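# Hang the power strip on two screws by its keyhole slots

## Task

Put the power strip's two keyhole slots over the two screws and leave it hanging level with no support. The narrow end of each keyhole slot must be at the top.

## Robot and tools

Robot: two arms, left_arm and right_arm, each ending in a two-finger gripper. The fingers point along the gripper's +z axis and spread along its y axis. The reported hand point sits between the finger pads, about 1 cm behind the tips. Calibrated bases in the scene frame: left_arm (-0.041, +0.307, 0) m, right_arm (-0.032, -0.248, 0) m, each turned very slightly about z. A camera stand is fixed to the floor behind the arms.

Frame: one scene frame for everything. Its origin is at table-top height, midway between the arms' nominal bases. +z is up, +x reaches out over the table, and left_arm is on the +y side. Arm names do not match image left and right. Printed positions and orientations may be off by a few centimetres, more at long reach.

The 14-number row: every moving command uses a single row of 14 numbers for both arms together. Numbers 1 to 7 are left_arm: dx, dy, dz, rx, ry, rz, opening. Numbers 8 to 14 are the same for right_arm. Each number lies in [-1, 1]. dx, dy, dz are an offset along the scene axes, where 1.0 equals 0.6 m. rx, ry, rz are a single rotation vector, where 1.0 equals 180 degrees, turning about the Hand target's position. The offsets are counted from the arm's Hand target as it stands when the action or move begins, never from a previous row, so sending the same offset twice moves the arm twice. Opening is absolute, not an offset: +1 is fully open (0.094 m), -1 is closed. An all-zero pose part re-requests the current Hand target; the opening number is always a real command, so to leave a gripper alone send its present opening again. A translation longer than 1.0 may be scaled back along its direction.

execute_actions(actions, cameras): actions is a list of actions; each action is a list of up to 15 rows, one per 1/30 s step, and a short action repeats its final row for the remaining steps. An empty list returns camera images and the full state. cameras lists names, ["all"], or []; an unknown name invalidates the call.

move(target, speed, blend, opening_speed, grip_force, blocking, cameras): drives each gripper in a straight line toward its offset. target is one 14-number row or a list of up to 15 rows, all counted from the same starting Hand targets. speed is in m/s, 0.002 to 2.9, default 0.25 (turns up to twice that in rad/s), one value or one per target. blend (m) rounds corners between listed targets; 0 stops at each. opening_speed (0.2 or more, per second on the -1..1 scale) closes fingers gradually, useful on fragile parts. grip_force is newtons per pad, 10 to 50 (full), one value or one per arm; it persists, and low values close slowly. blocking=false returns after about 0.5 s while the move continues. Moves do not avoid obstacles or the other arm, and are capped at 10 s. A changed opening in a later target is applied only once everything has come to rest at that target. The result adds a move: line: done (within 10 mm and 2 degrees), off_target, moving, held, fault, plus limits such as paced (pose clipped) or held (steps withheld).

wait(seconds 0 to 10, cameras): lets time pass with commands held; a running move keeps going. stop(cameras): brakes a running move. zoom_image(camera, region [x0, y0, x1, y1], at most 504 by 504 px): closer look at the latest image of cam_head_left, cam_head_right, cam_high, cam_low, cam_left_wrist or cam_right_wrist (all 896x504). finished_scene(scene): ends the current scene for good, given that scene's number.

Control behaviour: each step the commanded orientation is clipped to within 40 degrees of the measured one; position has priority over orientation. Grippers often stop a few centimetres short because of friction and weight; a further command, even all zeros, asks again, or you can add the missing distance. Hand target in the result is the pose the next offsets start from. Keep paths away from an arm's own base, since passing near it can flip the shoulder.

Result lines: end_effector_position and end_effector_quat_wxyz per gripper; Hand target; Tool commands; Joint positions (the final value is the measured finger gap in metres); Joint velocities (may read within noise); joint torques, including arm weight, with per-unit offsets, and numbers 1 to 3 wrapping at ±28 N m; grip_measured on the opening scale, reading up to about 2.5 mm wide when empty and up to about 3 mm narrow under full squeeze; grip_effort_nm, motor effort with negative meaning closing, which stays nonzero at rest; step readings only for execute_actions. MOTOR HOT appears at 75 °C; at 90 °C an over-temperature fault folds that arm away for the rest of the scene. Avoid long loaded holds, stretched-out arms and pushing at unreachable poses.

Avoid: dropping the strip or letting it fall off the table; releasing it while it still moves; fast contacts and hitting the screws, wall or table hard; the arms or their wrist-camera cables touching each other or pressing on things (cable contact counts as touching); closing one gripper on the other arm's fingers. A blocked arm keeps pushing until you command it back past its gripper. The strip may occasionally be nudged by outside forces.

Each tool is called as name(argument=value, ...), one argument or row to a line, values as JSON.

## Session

Scene 1 is done. Now scene 2.

execute_actions(
  actions=[],
)

Scene clock: 0.00 s.
left_arm: end_effector_position=(+0.1220, +0.1765, +0.3069) grip_measured=+1.000 grip_effort_nm=n/a end_effector_quat_wxyz=(+0.476, +0.055, +0.845, -0.236) | right_arm: end_effector_position=(+0.1898, -0.1885, +0.3682) grip_measured=+1.000 grip_effort_nm=n/a end_effector_quat_wxyz=(+0.507, -0.088, +0.850, +0.114)
Joint positions: left_arm=[-1.142 0.573 1.019 -0.984 -0.559 -0.701 0.094] | right_arm=[0.146 0.777 1.333 -1.043 -0.194 0.016 0.094]
Joint velocities: within noise
Joint torques (N m): no reading
Heat: left arm: 30 °C; right arm: 28 °C.
Hand target: left_arm +0.1215, +0.1797, +0.3072; +0.478, +0.055, +0.845, -0.233 | right_arm +0.1886, -0.1883, +0.3739; +0.515, -0.090, +0.845, +0.115
Tool commands: left_gripper/opening=+1.0 right_gripper/opening=+1.0

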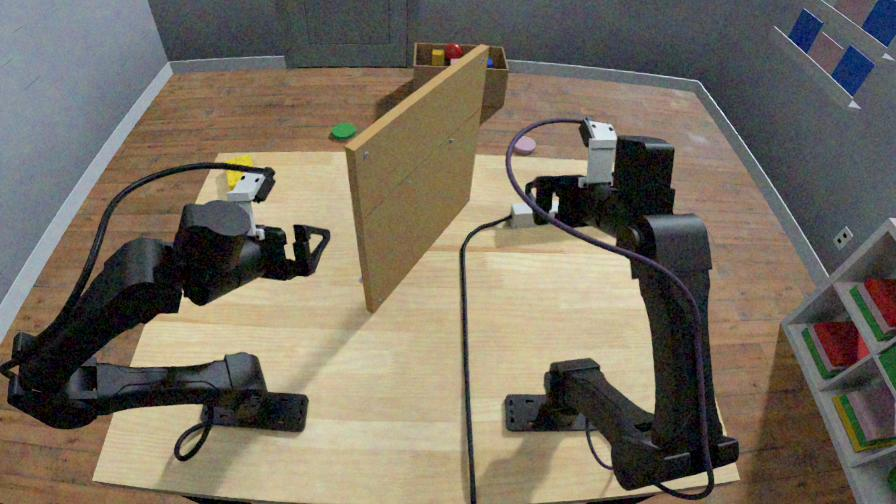

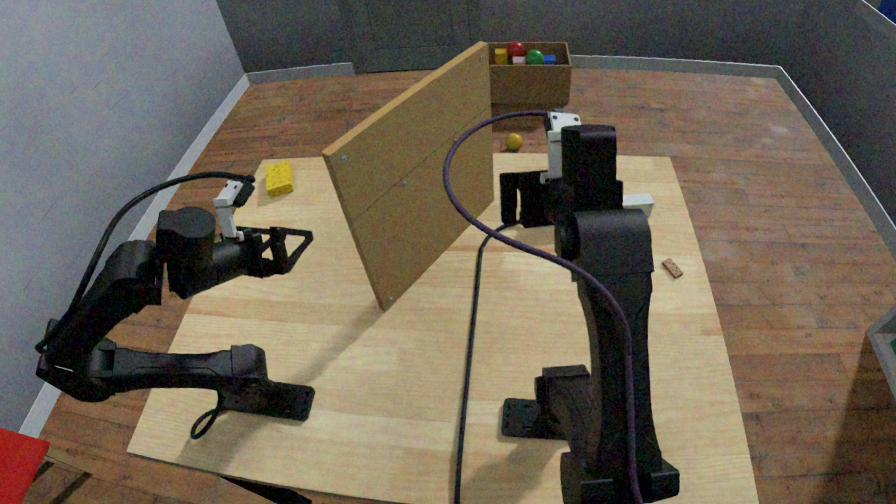

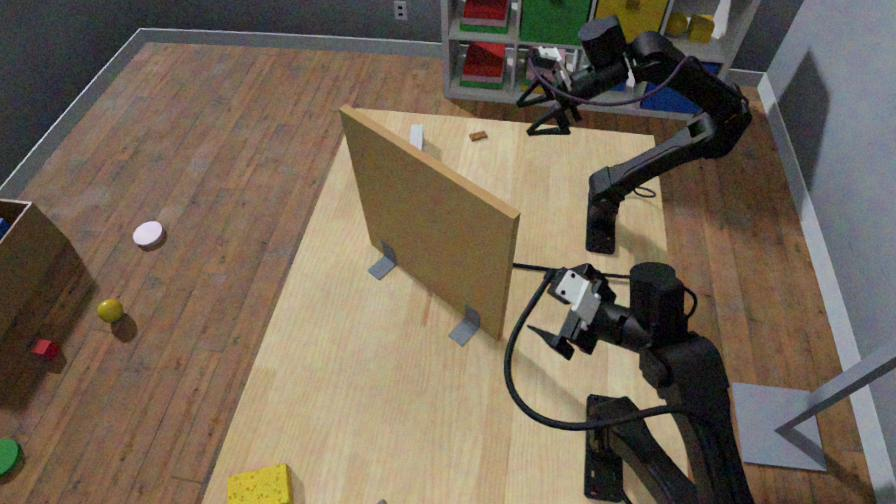

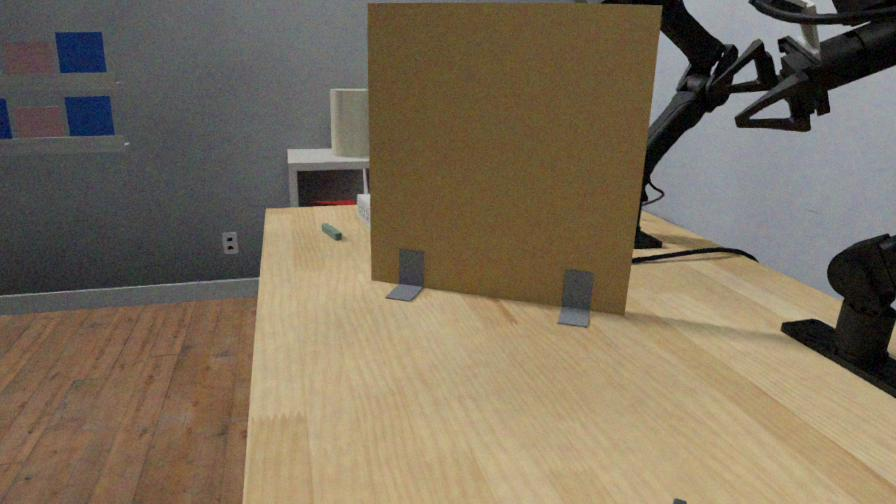

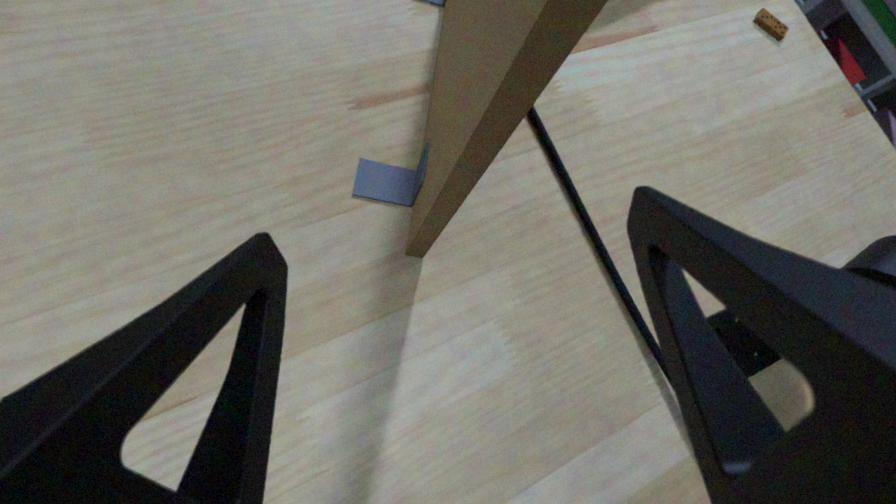

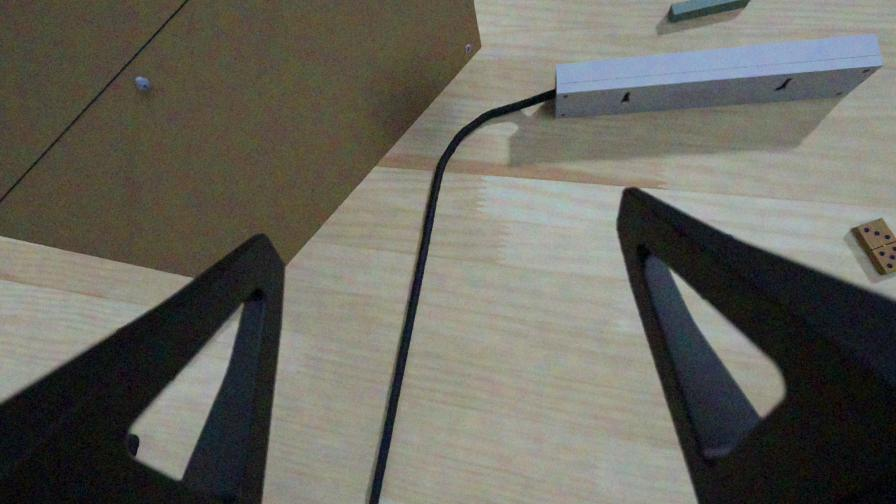

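zoom_image(
  camera="cam_right_wrist",
  region=[540, 20, 720, 130],
)

zoom_image(
  camera="cam_right_wrist",
  region=[710, 10, 896, 120],
)

zoom_image(
  camera="cam_head_left",
  region=[420, 150, 620, 270],
)

zoom_image(
  camera="cam_head_right",
  region=[560, 150, 720, 290],
)

zoom_image(
  camera="cam_high",
  region=[330, 90, 500, 200],
)

Scaled by 2.800 from the camera's 896x504 image, which has a finer 1280x720 frame.

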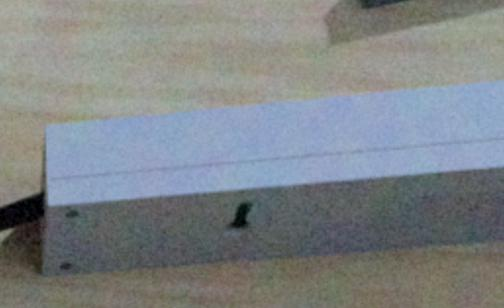

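Scaled by 2.710 from the camera's 896x504 image, which has a finer 1280x720 frame.

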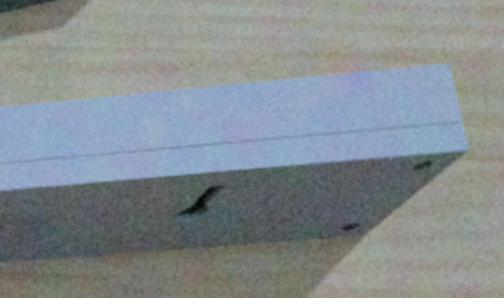

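Scaled by 2.520 from the camera's 896x504 image, which has a finer 1280x720 frame.

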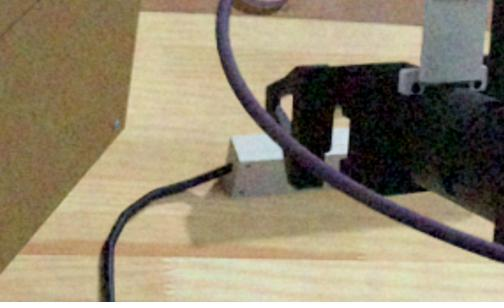

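Scaled by 3.150 from the camera's 896x504 image, which has a finer 1280x720 frame.

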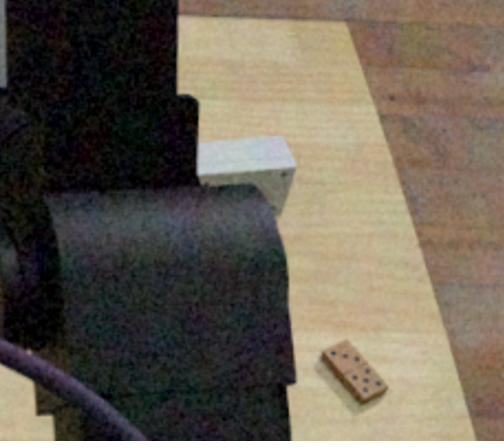

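Scaled by 2.965 from the camera's 896x504 image, which has a finer 1280x720 frame.

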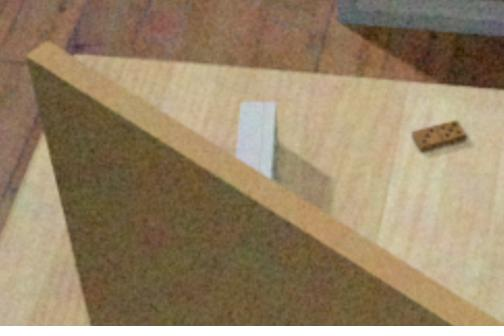

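zoom_image(
  camera="cam_right_wrist",
  region=[605, 80, 655, 110],
)

zoom_image(
  camera="cam_right_wrist",
  region=[755, 65, 815, 100],
)

zoom_image(
  camera="cam_right_wrist",
  region=[0, 0, 300, 300],
)

Scaled by 10.080 from the camera's 896x504 image, which has a finer 1280x720 frame.

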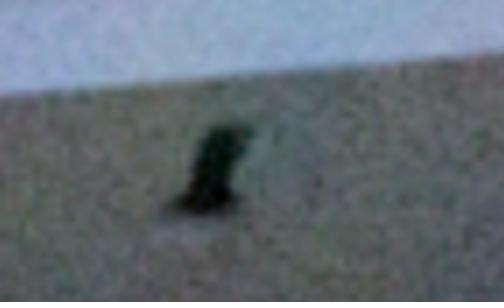

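Scaled by 8.400 from the camera's 896x504 image, which has a finer 1280x720 frame.

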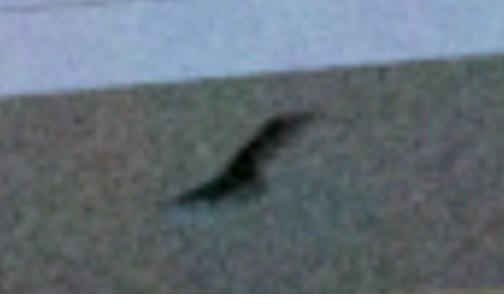

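Scaled by 1.680 from the camera's 896x504 image, which has a finer 1280x720 frame.

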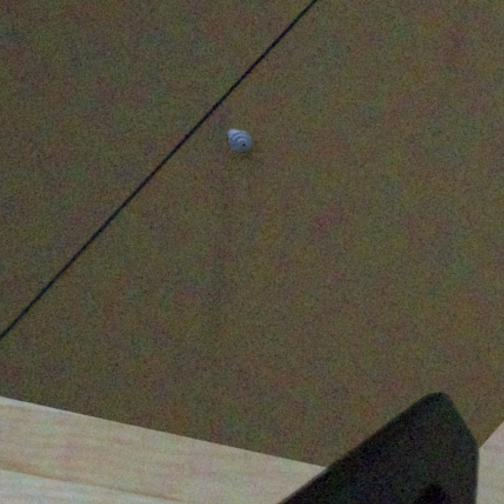

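zoom_image(
  camera="cam_head_left",
  region=[330, 40, 510, 320],
)

zoom_image(
  camera="cam_head_right",
  region=[310, 30, 510, 320],
)

Scaled by 1.800 from the camera's 896x504 image, which has a finer 1280x720 frame.

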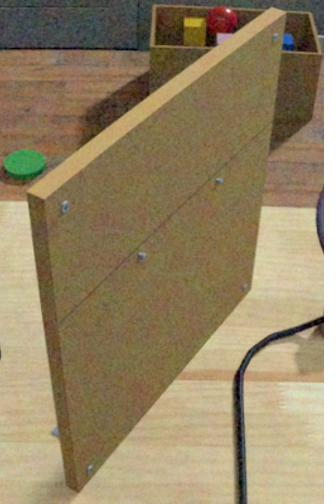

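Scaled by 1.738 from the camera's 896x504 image, which has a finer 1280x720 frame.

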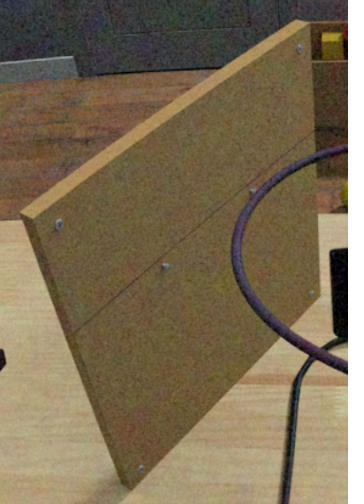

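move(
  target=[-0.2858,-0.4212,-0.312,0.1567,0.3214,0.037,0.3, 0.419,-0.2445,-0.2898,0.1835,0.3463,-0.4584,0.4],
  speed=0.35,
  cameras=["cam_left_wrist", "cam_right_wrist", "cam_head_left"],
)

Scene clock: 69.87 s.
left_arm: end_effector_position=(-0.0528, -0.0734, +0.1250) grip_measured=+0.303 grip_effort_nm=-0.14 end_effector_quat_wxyz=(-0.002, +0.011, +1.000, -0.016) | right_arm: end_effector_position=(+0.4398, -0.3338, +0.1990) grip_measured=+0.402 grip_effort_nm=-0.11 end_effector_quat_wxyz=(+0.119, +0.639, +0.757, +0.066)
Joint positions: left_arm=[-1.589 1.961 1.771 -1.348 0.004 -1.58 0.061] | right_arm=[-0.141 2.269 2.522 -1.55 0.003 1.22 0.066]
Joint torques (N m): left_arm=[0.54 -6.54 7.46 0.06 -0.01 -0.14] | right_arm=[-0.23 -10.86 6.13 0.56 0 0.06]
Heat: left arm: 33 °C; right arm: 30 °C.
Hand target: left_arm -0.0500, -0.0731, +0.1199; -0.001, +0.000, +1.000, +0.001 | right_arm +0.4400, -0.3352, +0.2002; +0.000, +0.650, +0.760, -0.001
Off the commanded pose: left_arm 0.006 m, 2 deg | right_arm 0.002 m, 16 deg.
joint sent to its limit (right arm) — joint 4 (wrist pitch), lower limit. The joint targets are off in orientation, not in position.
move: off_target (right_arm)
Images, in order (width x height): cam_head_left 896x504, cam_left_wrist 896x504, cam_right_wrist 896x504.

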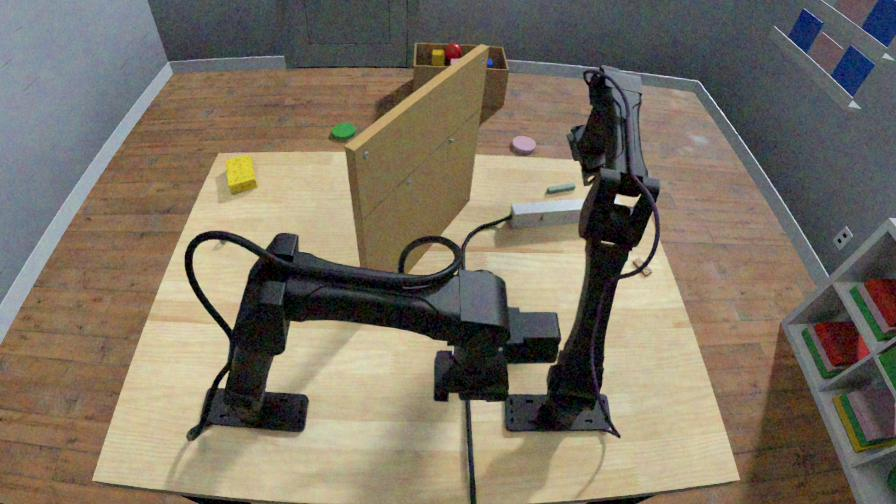

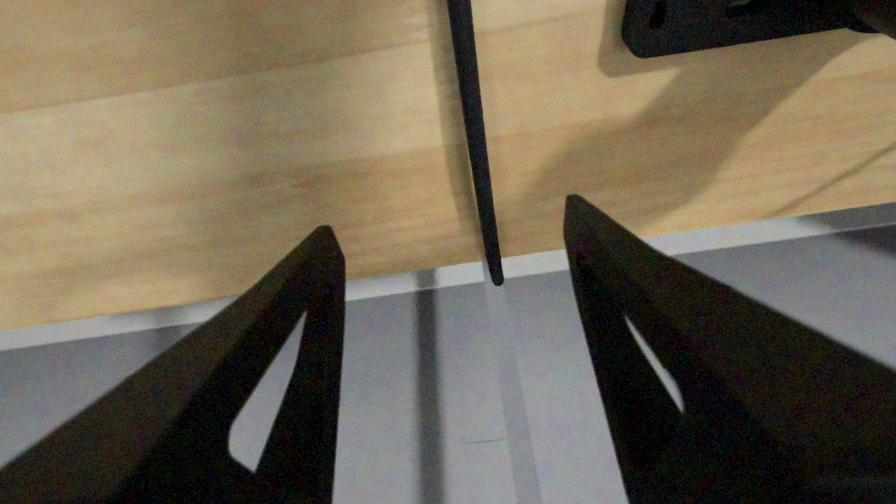

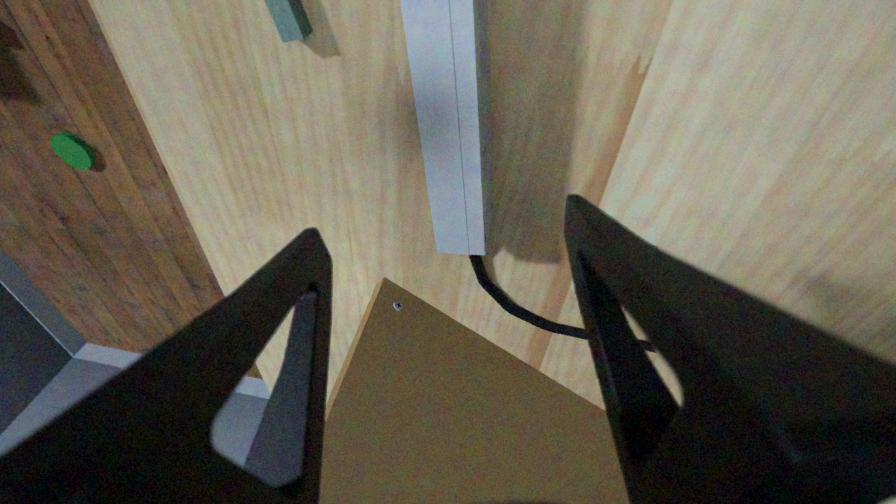

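move(
  target=[0,-0.0142,-0.158,0,0,0,0.3, 0.061,0.0293,-0.1337,0,0,-0.0072,0.4],
  speed=0.12,
  cameras=["cam_left_wrist", "cam_right_wrist"],
)

Scene clock: 83.63 s.
left_arm: end_effector_position=(-0.0533, -0.0873, +0.0416) grip_measured=+0.303 grip_effort_nm=-0.15 end_effector_quat_wxyz=(-0.003, +0.011, +1.000, -0.021) | right_arm: end_effector_position=(+0.4753, -0.3192, +0.1209) grip_measured=+0.402 grip_effort_nm=-0.11 end_effector_quat_wxyz=(+0.074, +0.653, +0.752, +0.047)
Joint positions: left_arm=[-1.589 2.04 1.55 -1.039 0.004 -1.581 0.061] | right_arm=[-0.101 2.53 2.687 -1.553 0.001 1.289 0.066]
Joint torques (N m): left_arm=[0.57 -6.91 4.62 0.38 -0.02 -0.13] | right_arm=[0.31 -12.29 6.15 0.42 0.01 0.09]
Heat: left arm: 33 °C; right arm: 30 °C.
Hand target: left_arm -0.0500, -0.0816, +0.0252; -0.001, +0.000, +1.000, +0.001 | right_arm +0.4766, -0.3174, +0.1199; +0.000, +0.658, +0.753, -0.001
Off the commanded pose: left_arm 0.018 m, 3 deg | right_arm 0.002 m, 10 deg.
joint sent to its limit (right arm) — joint 4 (wrist pitch), lower limit. The joint targets are off in orientation, not in position.
move: off_target (left_arm, right_arm)
Images, in order (width x height): cam_left_wrist 896x504, cam_right_wrist 896x504.

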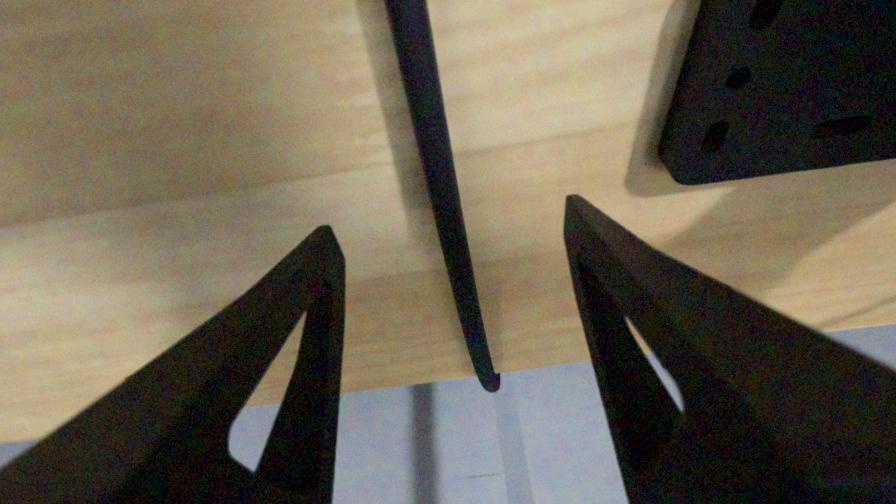

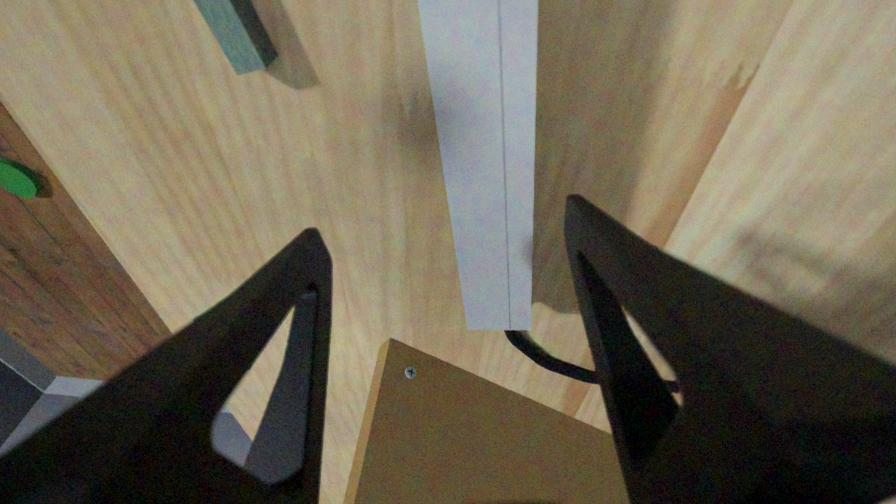

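move(
  target=[0,0,-0.04,0,0,0,0.3, -0.0043,-0.0008,-0.1507,0,0,-0.0028,0.4],
  speed=0.08,
  cameras=["cam_left_wrist", "cam_right_wrist"],
)

Scene clock: 89.80 s.
left_arm: end_effector_position=(-0.0534, -0.0897, +0.0198) grip_measured=+0.303 grip_effort_nm=-0.14 end_effector_quat_wxyz=(-0.003, +0.011, +1.000, -0.024) | right_arm: end_effector_position=(+0.4741, -0.3189, +0.0318) grip_measured=+0.402 grip_effort_nm=-0.11 end_effector_quat_wxyz=(+0.006, +0.658, +0.753, +0.004)
Joint positions: left_arm=[-1.589 2.066 1.5 -0.956 0.004 -1.581 0.061] | right_arm=[-0.101 2.733 2.728 -1.551 0 1.295 0.066]
Joint torques (N m): left_arm=[0.58 -6.78 4.29 0.41 -0.04 -0.14] | right_arm=[0.14 -13.03 6.16 0.17 0.03 0.11]
Heat: left arm: 33 °C; right arm: 30 °C.
Hand target: left_arm -0.0500, -0.0816, +0.0011; -0.001, +0.000, +1.000, +0.001 | right_arm +0.4740, -0.3179, +0.0295; +0.000, +0.661, +0.750, -0.001
Off the commanded pose: left_arm 0.021 m, 3 deg | right_arm 0.003 m, 1 deg.
joint sent to its limit (right arm) — joint 4 (wrist pitch), lower limit. The joint targets still meet the commanded pose.
move: off_target (left_arm)
Images, in order (width x height): cam_left_wrist 896x504, cam_right_wrist 896x504.

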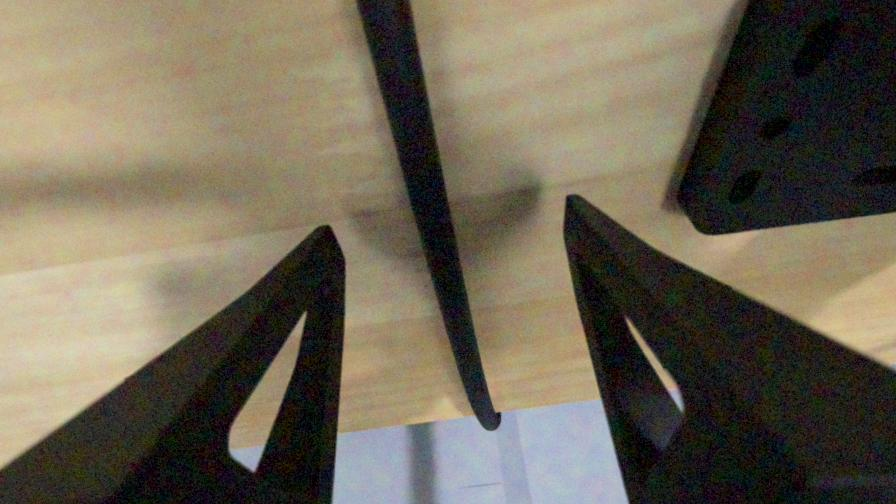

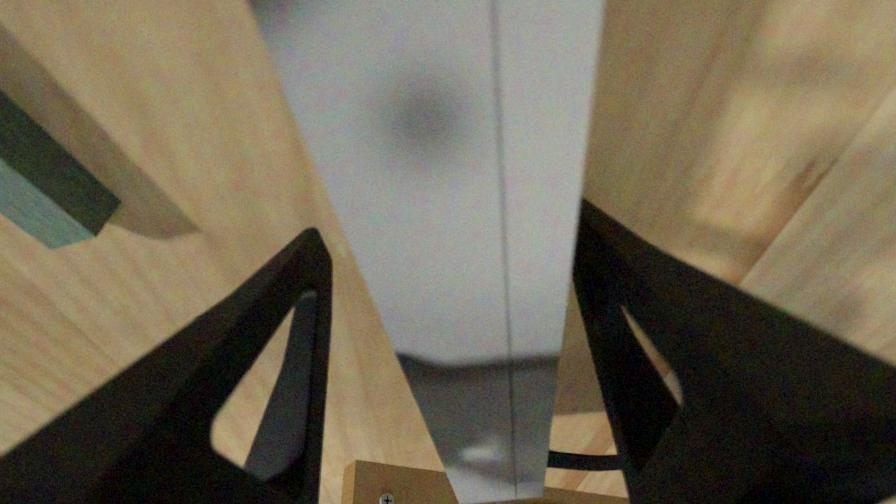

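move(
  target=[
    [0,0,-0.01,0,0,0,0.3, -0.0083,-0.001,0.058,0,0,0,0.4],
    [0,0,-0.01,0,0,0,-0.93, -0.0083,-0.001,0.058,0,0,0,0.4],
  ],
  speed=[0.06, 0.05],
  grip_force=[20, 50],
  opening_speed=0.8,
  cameras=["cam_left_wrist", "cam_right_wrist"],
)

Scene clock: 136.60 s.
left_arm: end_effector_position=(-0.0534, -0.0907, +0.0144) grip_measured=-0.780 grip_effort_nm=-0.46 end_effector_quat_wxyz=(-0.003, +0.011, +1.000, -0.026) | right_arm: end_effector_position=(+0.4707, -0.3184, +0.0402) grip_measured=+0.402 grip_effort_nm=-0.11 end_effector_quat_wxyz=(+0.006, +0.658, +0.753, +0.004)
Joint positions: left_arm=[-1.589 2.075 1.49 -0.935 0.004 -1.581 0.01] | right_arm=[-0.101 2.699 2.695 -1.551 0 1.295 0.066]
Joint torques (N m): left_arm=[0.58 -6.8 4.12 0.4 -0.03 -0.13] | right_arm=[-0.01 -18.44 3.88 0.17 0.01 0.1]
Heat: left arm: 31 °C; right arm: 46 °C.
Hand target: left_arm -0.0500, -0.0815, -0.0049; -0.001, +0.000, +1.000, +0.001 | right_arm +0.4690, -0.3185, +0.0644; +0.000, +0.661, +0.750, -0.001
Off the commanded pose: left_arm 0.022 m, 3 deg | right_arm 0.024 m, 1 deg.
joint sent to its limit (right arm) — joint 4 (wrist pitch), lower limit. The joint targets are off in orientation, not in position.
grip_force (N): 20, 50
move: off_target (left_arm, right_arm); target 2's new opening was sent with left_arm's hand 0.022 m and 3 deg from that target
Images, in order (width x height): cam_left_wrist 896x504, cam_right_wrist 896x504.

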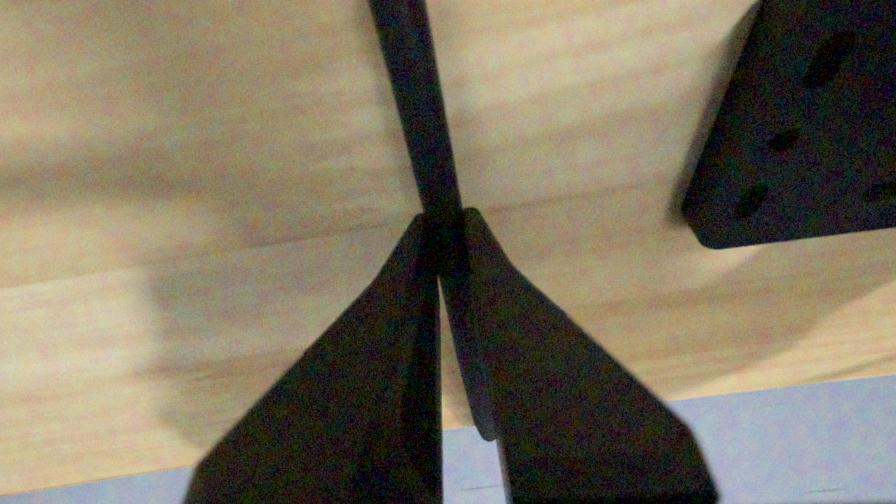

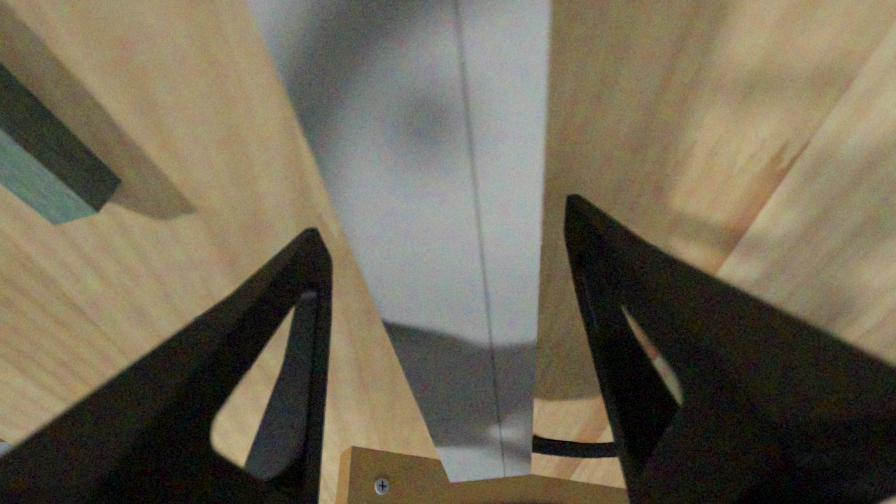

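move(
  target=[
    [0,0,0.033,0,0,0,-0.93, 0,0,0.04,0,0,0,0.4],
    [0.3,0,0.033,0,0,0,-0.93, 0,0,0.04,0,0,0,0.4],
  ],
  speed=[0.06, 0.1],
  blend=[0.01, 0],
  cameras=["cam_right_wrist", "cam_head_left"],
)

Scene clock: 140.93 s.
left_arm: end_effector_position=(+0.1065, -0.0781, +0.0225) grip_measured=-0.781 grip_effort_nm=-0.47 end_effector_quat_wxyz=(-0.033, +0.006, +0.999, -0.006) | right_arm: end_effector_position=(+0.4715, -0.3191, +0.0656) grip_measured=+0.402 grip_effort_nm=-0.11 end_effector_quat_wxyz=(+0.025, +0.658, +0.752, +0.016)
Joint positions: left_arm=[-1.165 2.182 1.693 -1.097 0.064 -1.166 0.01] | right_arm=[-0.102 2.638 2.678 -1.551 0 1.295 0.066]
Joint torques (N m): left_arm=[1.72 -7.71 7.99 0.39 -0.62 0.06] | right_arm=[0.03 -17.89 3.96 0.24 0.02 0.08]
Heat: left arm: 32 °C; right arm: 47 °C.
Hand target: left_arm +0.1299, -0.0815, +0.0148; -0.001, +0.000, +1.000, +0.001 | right_arm +0.4690, -0.3187, +0.0883; +0.000, +0.662, +0.750, -0.001
Off the commanded pose: left_arm 0.025 m, 4 deg | right_arm 0.023 m, 3 deg.
joint sent to its limit (right arm) — joint 4 (wrist pitch), lower limit. The joint targets are off in orientation, not in position.
grip_force (N): 20, 50
move: off_target (left_arm, right_arm)
Images, in order (width x height): cam_head_left 896x504, cam_right_wrist 896x504.

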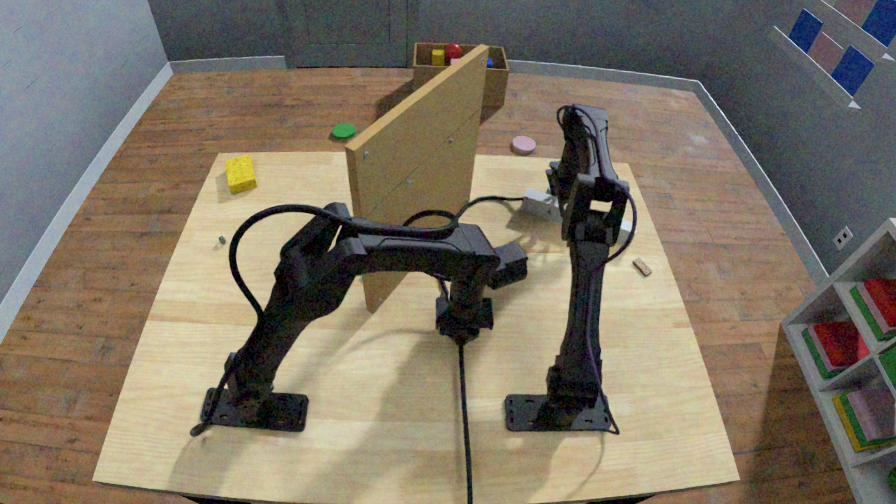

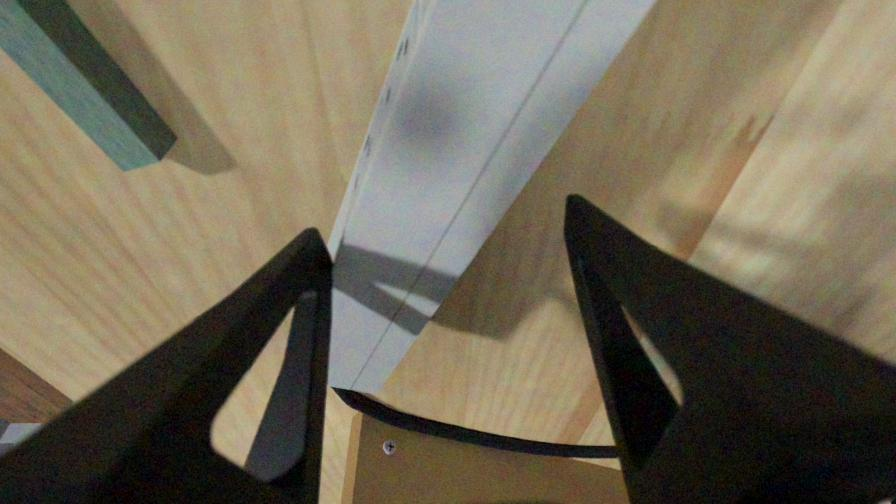

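zoom_image(
  camera="cam_right_wrist",
  region=[300, 0, 680, 420],
)

zoom_image(
  camera="cam_head_left",
  region=[380, 140, 680, 360],
)

Scaled by 1.200 from the camera's 896x504 image, which has a finer 1280x720 frame.

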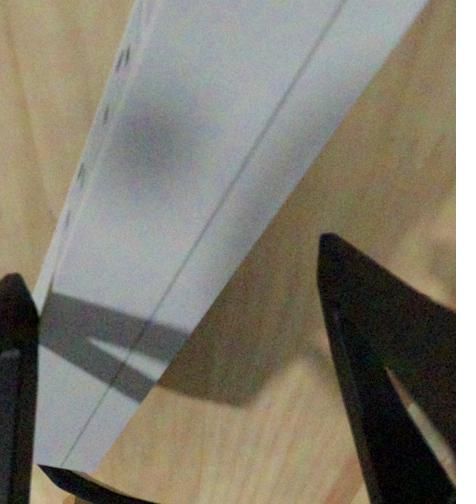

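Scaled by 1.680 from the camera's 896x504 image, which has a finer 1280x720 frame.

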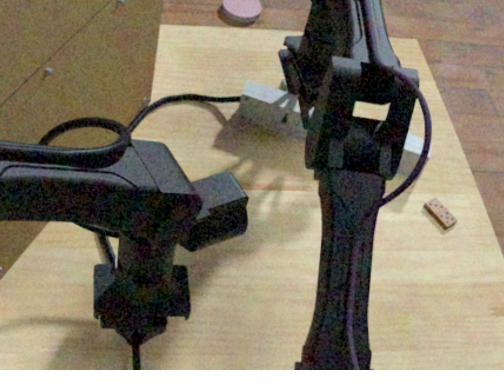

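move(
  target=[
    [0,0,0,0,0,0,-0.93, 0,0,0.05,0,0,0,0.4],
    [0,0,0,0,0,0,-0.93, -0.0208,-0.0823,0.05,0,0,-0.1683,0.4],
    [0,0,0,0,0,0,-0.93, -0.0208,-0.0823,-0.0422,0,0,-0.1683,0.4],
  ],
  speed=[0.15, 0.3, 0.08],
  cameras=["cam_right_wrist"],
)

Scene clock: 154.13 s.
left_arm: end_effector_position=(+0.1065, -0.0781, +0.0225) grip_measured=-0.781 grip_effort_nm=-0.47 end_effector_quat_wxyz=(-0.033, +0.007, +0.999, -0.006) | right_arm: end_effector_position=(+0.4588, -0.3668, +0.0674) grip_measured=+0.402 grip_effort_nm=-0.11 end_effector_quat_wxyz=(+0.018, +0.830, +0.558, +0.019)
Joint positions: left_arm=[-1.165 2.182 1.693 -1.097 0.064 -1.165 0.01] | right_arm=[-0.201 2.622 2.654 -1.551 -0.003 1.717 0.066]
Joint torques (N m): left_arm=[1.73 -7.68 7.98 0.39 -0.62 0.06] | right_arm=[-0.21 -12.79 5.29 0.24 0.04 0.12]
Heat: left arm: 32 °C; right arm: 49 °C.
Hand target: left_arm +0.1300, -0.0815, +0.0148; -0.001, +0.000, +1.000, +0.001 | right_arm +0.4566, -0.3680, +0.0631; +0.000, +0.834, +0.551, -0.001
Off the commanded pose: left_arm 0.025 m, 4 deg | right_arm 0.005 m, 3 deg.
joint sent to its limit (right arm) — joint 4 (wrist pitch), lower limit. The joint targets still meet the commanded pose.
grip_force (N): 20, 50
move: off_target (left_arm, right_arm)
Images, in order (width x height): cam_right_wrist 896x504.

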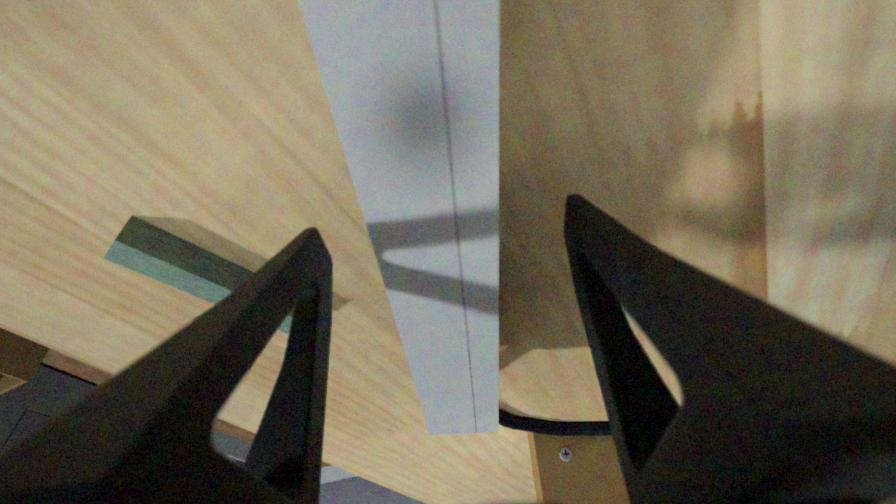

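move(
  target=[
    [0,0,0,0,0,0,-0.93, 0.004,-0.002,-0.015,0,0,0,0.4],
    [0,0,0,0,0,0,-0.93, 0.004,-0.002,-0.015,0,0,0,-0.35],
  ],
  speed=0.05,
  opening_speed=0.6,
  cameras=["cam_right_wrist"],
)

Scene clock: 159.33 s.
left_arm: end_effector_position=(+0.1065, -0.0781, +0.0225) grip_measured=-0.781 grip_effort_nm=-0.47 end_effector_quat_wxyz=(-0.033, +0.007, +0.999, -0.006) | right_arm: end_effector_position=(+0.4595, -0.3674, +0.0579) grip_measured=-0.294 grip_effort_nm=-0.99 end_effector_quat_wxyz=(+0.013, +0.832, +0.555, +0.014)
Joint positions: left_arm=[-1.165 2.182 1.693 -1.097 0.064 -1.165 0.01] | right_arm=[-0.201 2.647 2.666 -1.551 -0.003 1.724 0.033]
Joint torques (N m): left_arm=[1.72 -7.68 7.98 0.4 -0.63 0.07] | right_arm=[-0.14 -12.36 6.17 0.22 0.03 0.02]
Heat: left arm: 32 °C; right arm: 48 °C.
Hand target: left_arm +0.1300, -0.0815, +0.0148; -0.001, +0.000, +1.000, +0.001 | right_arm +0.4590, -0.3691, +0.0541; +0.000, +0.834, +0.551, -0.001
Off the commanded pose: left_arm 0.025 m, 4 deg | right_arm 0.004 m, 2 deg.
joint sent to its limit (right arm) — joint 4 (wrist pitch), lower limit. The joint targets still meet the commanded pose.
grip_force (N): 20, 50
move: off_target (left_arm)
Images, in order (width x height): cam_right_wrist 896x504.

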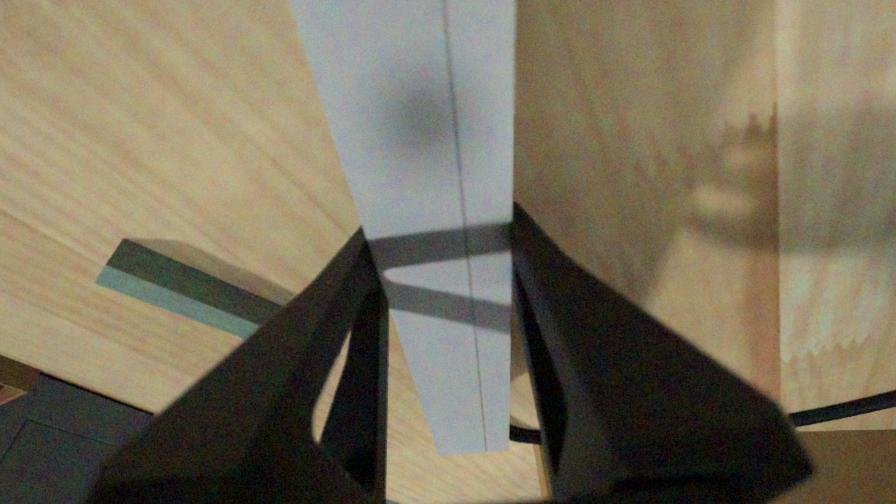

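move(
  target=[0,0,0,0,0,0,-0.93, 0,0,0.0667,-0.032,-0.077,0,-0.4],
  speed=0.1,
  cameras=["cam_right_wrist"],
)

Scene clock: 163.53 s.
left_arm: end_effector_position=(+0.1065, -0.0781, +0.0225) grip_measured=-0.781 grip_effort_nm=-0.47 end_effector_quat_wxyz=(-0.033, +0.007, +0.999, -0.006) | right_arm: end_effector_position=(+0.4528, -0.3680, +0.0613) grip_measured=-0.295 grip_effort_nm=-1.03 end_effector_quat_wxyz=(+0.074, +0.831, +0.549, +0.052)
Joint positions: left_arm=[-1.165 2.182 1.693 -1.097 0.064 -1.164 0.01] | right_arm=[-0.196 2.335 2.09 -1.147 0.025 1.736 0.033]
Joint torques (N m): left_arm=[1.72 -7.69 7.98 0.4 -0.62 0.06] | right_arm=[0.51 -18.18 4.67 0.68 0.21 0.03]
Heat: left arm: 32 °C; right arm: 48 °C.
Hand target: left_arm +0.1300, -0.0815, +0.0148; -0.001, +0.000, +1.000, +0.001 | right_arm +0.4589, -0.3692, +0.0939; +0.108, +0.827, +0.546, +0.072
Off the commanded pose: left_arm 0.025 m, 4 deg | right_arm 0.033 m, 5 deg.
grip_force (N): 20, 50
move: off_target (left_arm, right_arm)
Images, in order (width x height): cam_right_wrist 896x504.

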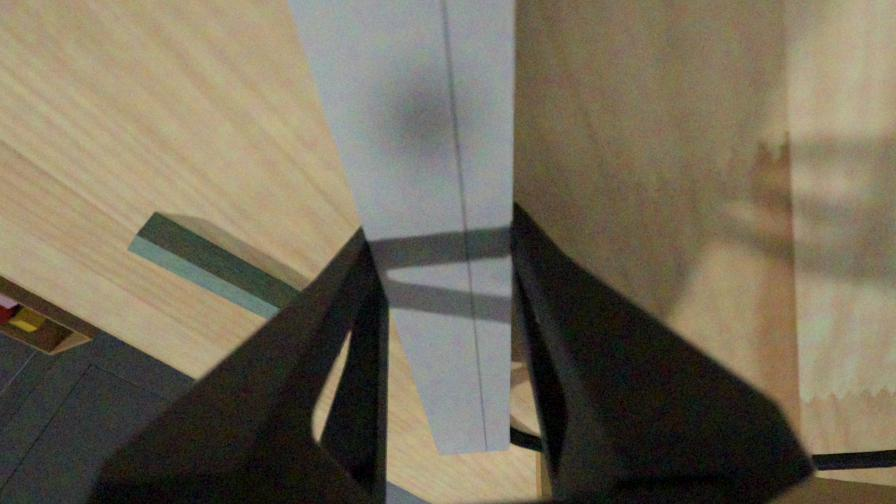

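move(
  target=[0,0,0,0,0,0,-0.93, 0,0,0,-0.1067,-0.2567,0,-0.4],
  speed=0.18,
  cameras=["cam_right_wrist", "cam_head_left", "cam_low"],
)

Scene clock: 167.63 s.
left_arm: end_effector_position=(+0.1069, -0.0780, +0.0225) grip_measured=-0.781 grip_effort_nm=-0.47 end_effector_quat_wxyz=(-0.032, +0.008, +0.999, -0.005) | right_arm: end_effector_position=(+0.4486, -0.3642, +0.0710) grip_measured=-0.296 grip_effort_nm=-1.02 end_effector_quat_wxyz=(+0.411, +0.721, +0.482, +0.282)
Joint positions: left_arm=[-1.165 2.182 1.693 -1.097 0.063 -1.163 0.01] | right_arm=[-0.135 1.867 0.87 0.461 0.176 1.687 0.033]
Joint torques (N m): left_arm=[1.7 -7.66 7.97 0.4 -0.6 0.05] | right_arm=[0.18 -9.39 4.9 2.25 0.35 -0.08]
Heat: left arm: 32 °C; right arm: 47 °C.
Hand target: left_arm +0.1299, -0.0815, +0.0148; -0.001, +0.000, +1.000, +0.001 | right_arm +0.4590, -0.3691, +0.0940; +0.446, +0.704, +0.465, +0.300
Off the commanded pose: left_arm 0.025 m, 4 deg | right_arm 0.026 m, 5 deg.
grip_force (N): 20, 50
move: off_target (left_arm, right_arm)
Images, in order (width x height): cam_head_left 896x504, cam_low 896x504, cam_right_wrist 896x504.

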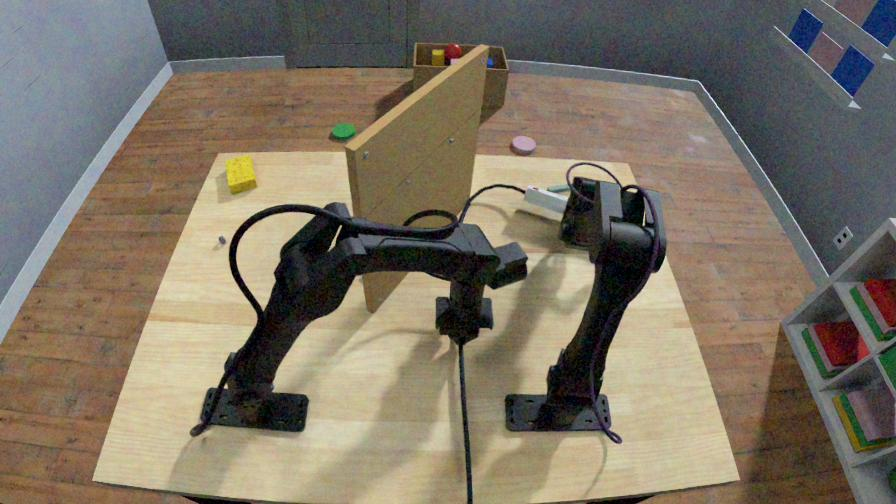

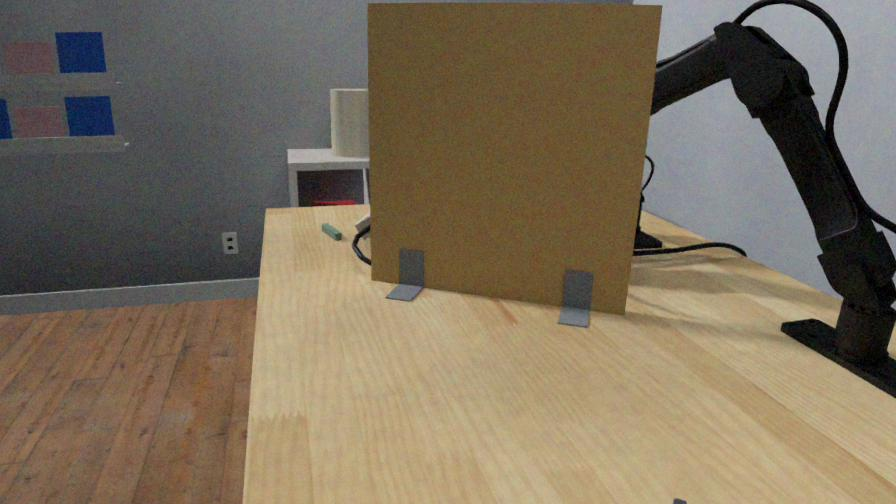

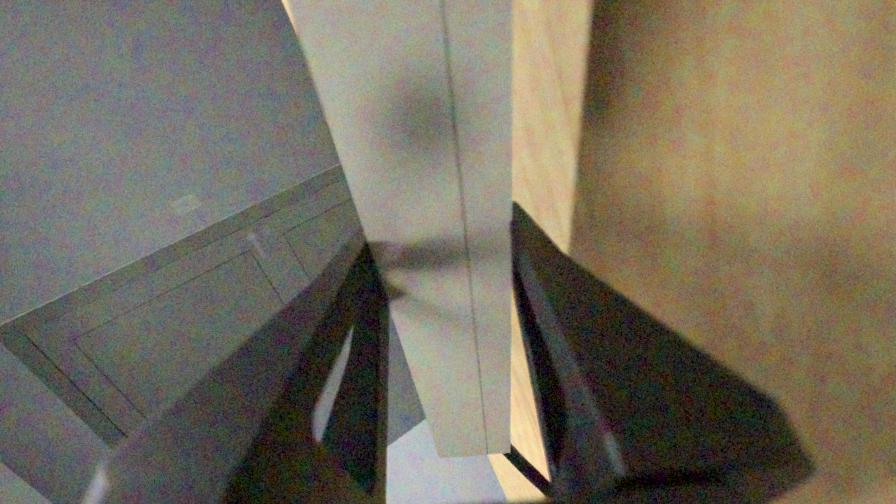

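move(
  target=[0,0,0,0,0,0,-0.93, 0,0,-0.07,-0.0149,-0.0359,0,-0.4],
  speed=0.06,
  cameras=["cam_head_right"],
)

Scene clock: 171.57 s.
left_arm: end_effector_position=(+0.1072, -0.0778, +0.0224) grip_measured=-0.781 grip_effort_nm=-0.47 end_effector_quat_wxyz=(-0.031, +0.008, +0.999, -0.005) | right_arm: end_effector_position=(+0.4572, -0.3674, +0.0484) grip_measured=-0.296 grip_effort_nm=-1.03 end_effector_quat_wxyz=(+0.476, +0.678, +0.458, +0.322)
Joint positions: left_arm=[-1.165 2.182 1.693 -1.097 0.061 -1.162 0.01] | right_arm=[-0.131 2.057 0.774 0.93 0.198 1.645 0.033]
Joint torques (N m): left_arm=[1.73 -7.69 7.97 0.39 -0.58 0.04] | right_arm=[0.18 -7.94 3.37 2.09 0.25 0.08]
Heat: left arm: 32 °C; right arm: 46 °C.
Hand target: left_arm +0.1299, -0.0815, +0.0148; -0.001, +0.000, +1.000, +0.001 | right_arm +0.4589, -0.3691, +0.0519; +0.487, +0.675, +0.446, +0.328
Off the commanded pose: left_arm 0.024 m, 4 deg | right_arm 0.004 m, 2 deg.
grip_force (N): 20, 50
move: off_target (left_arm)
Images, in order (width x height): cam_head_right 896x504.

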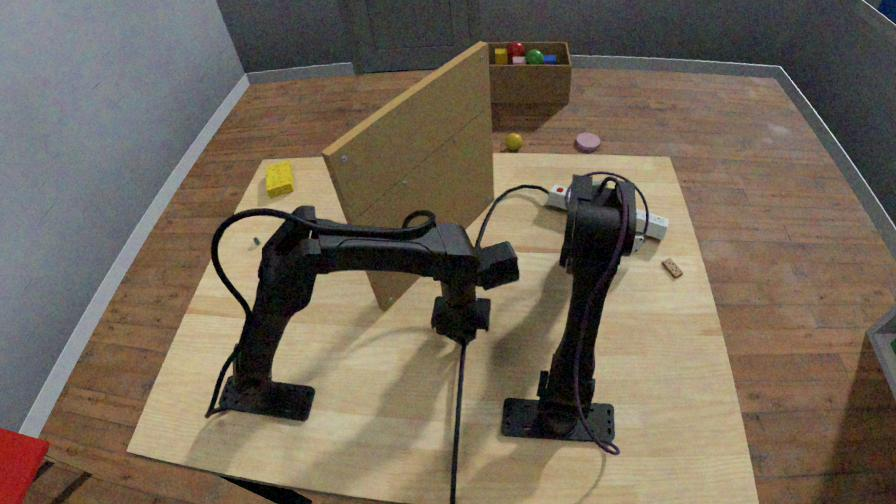

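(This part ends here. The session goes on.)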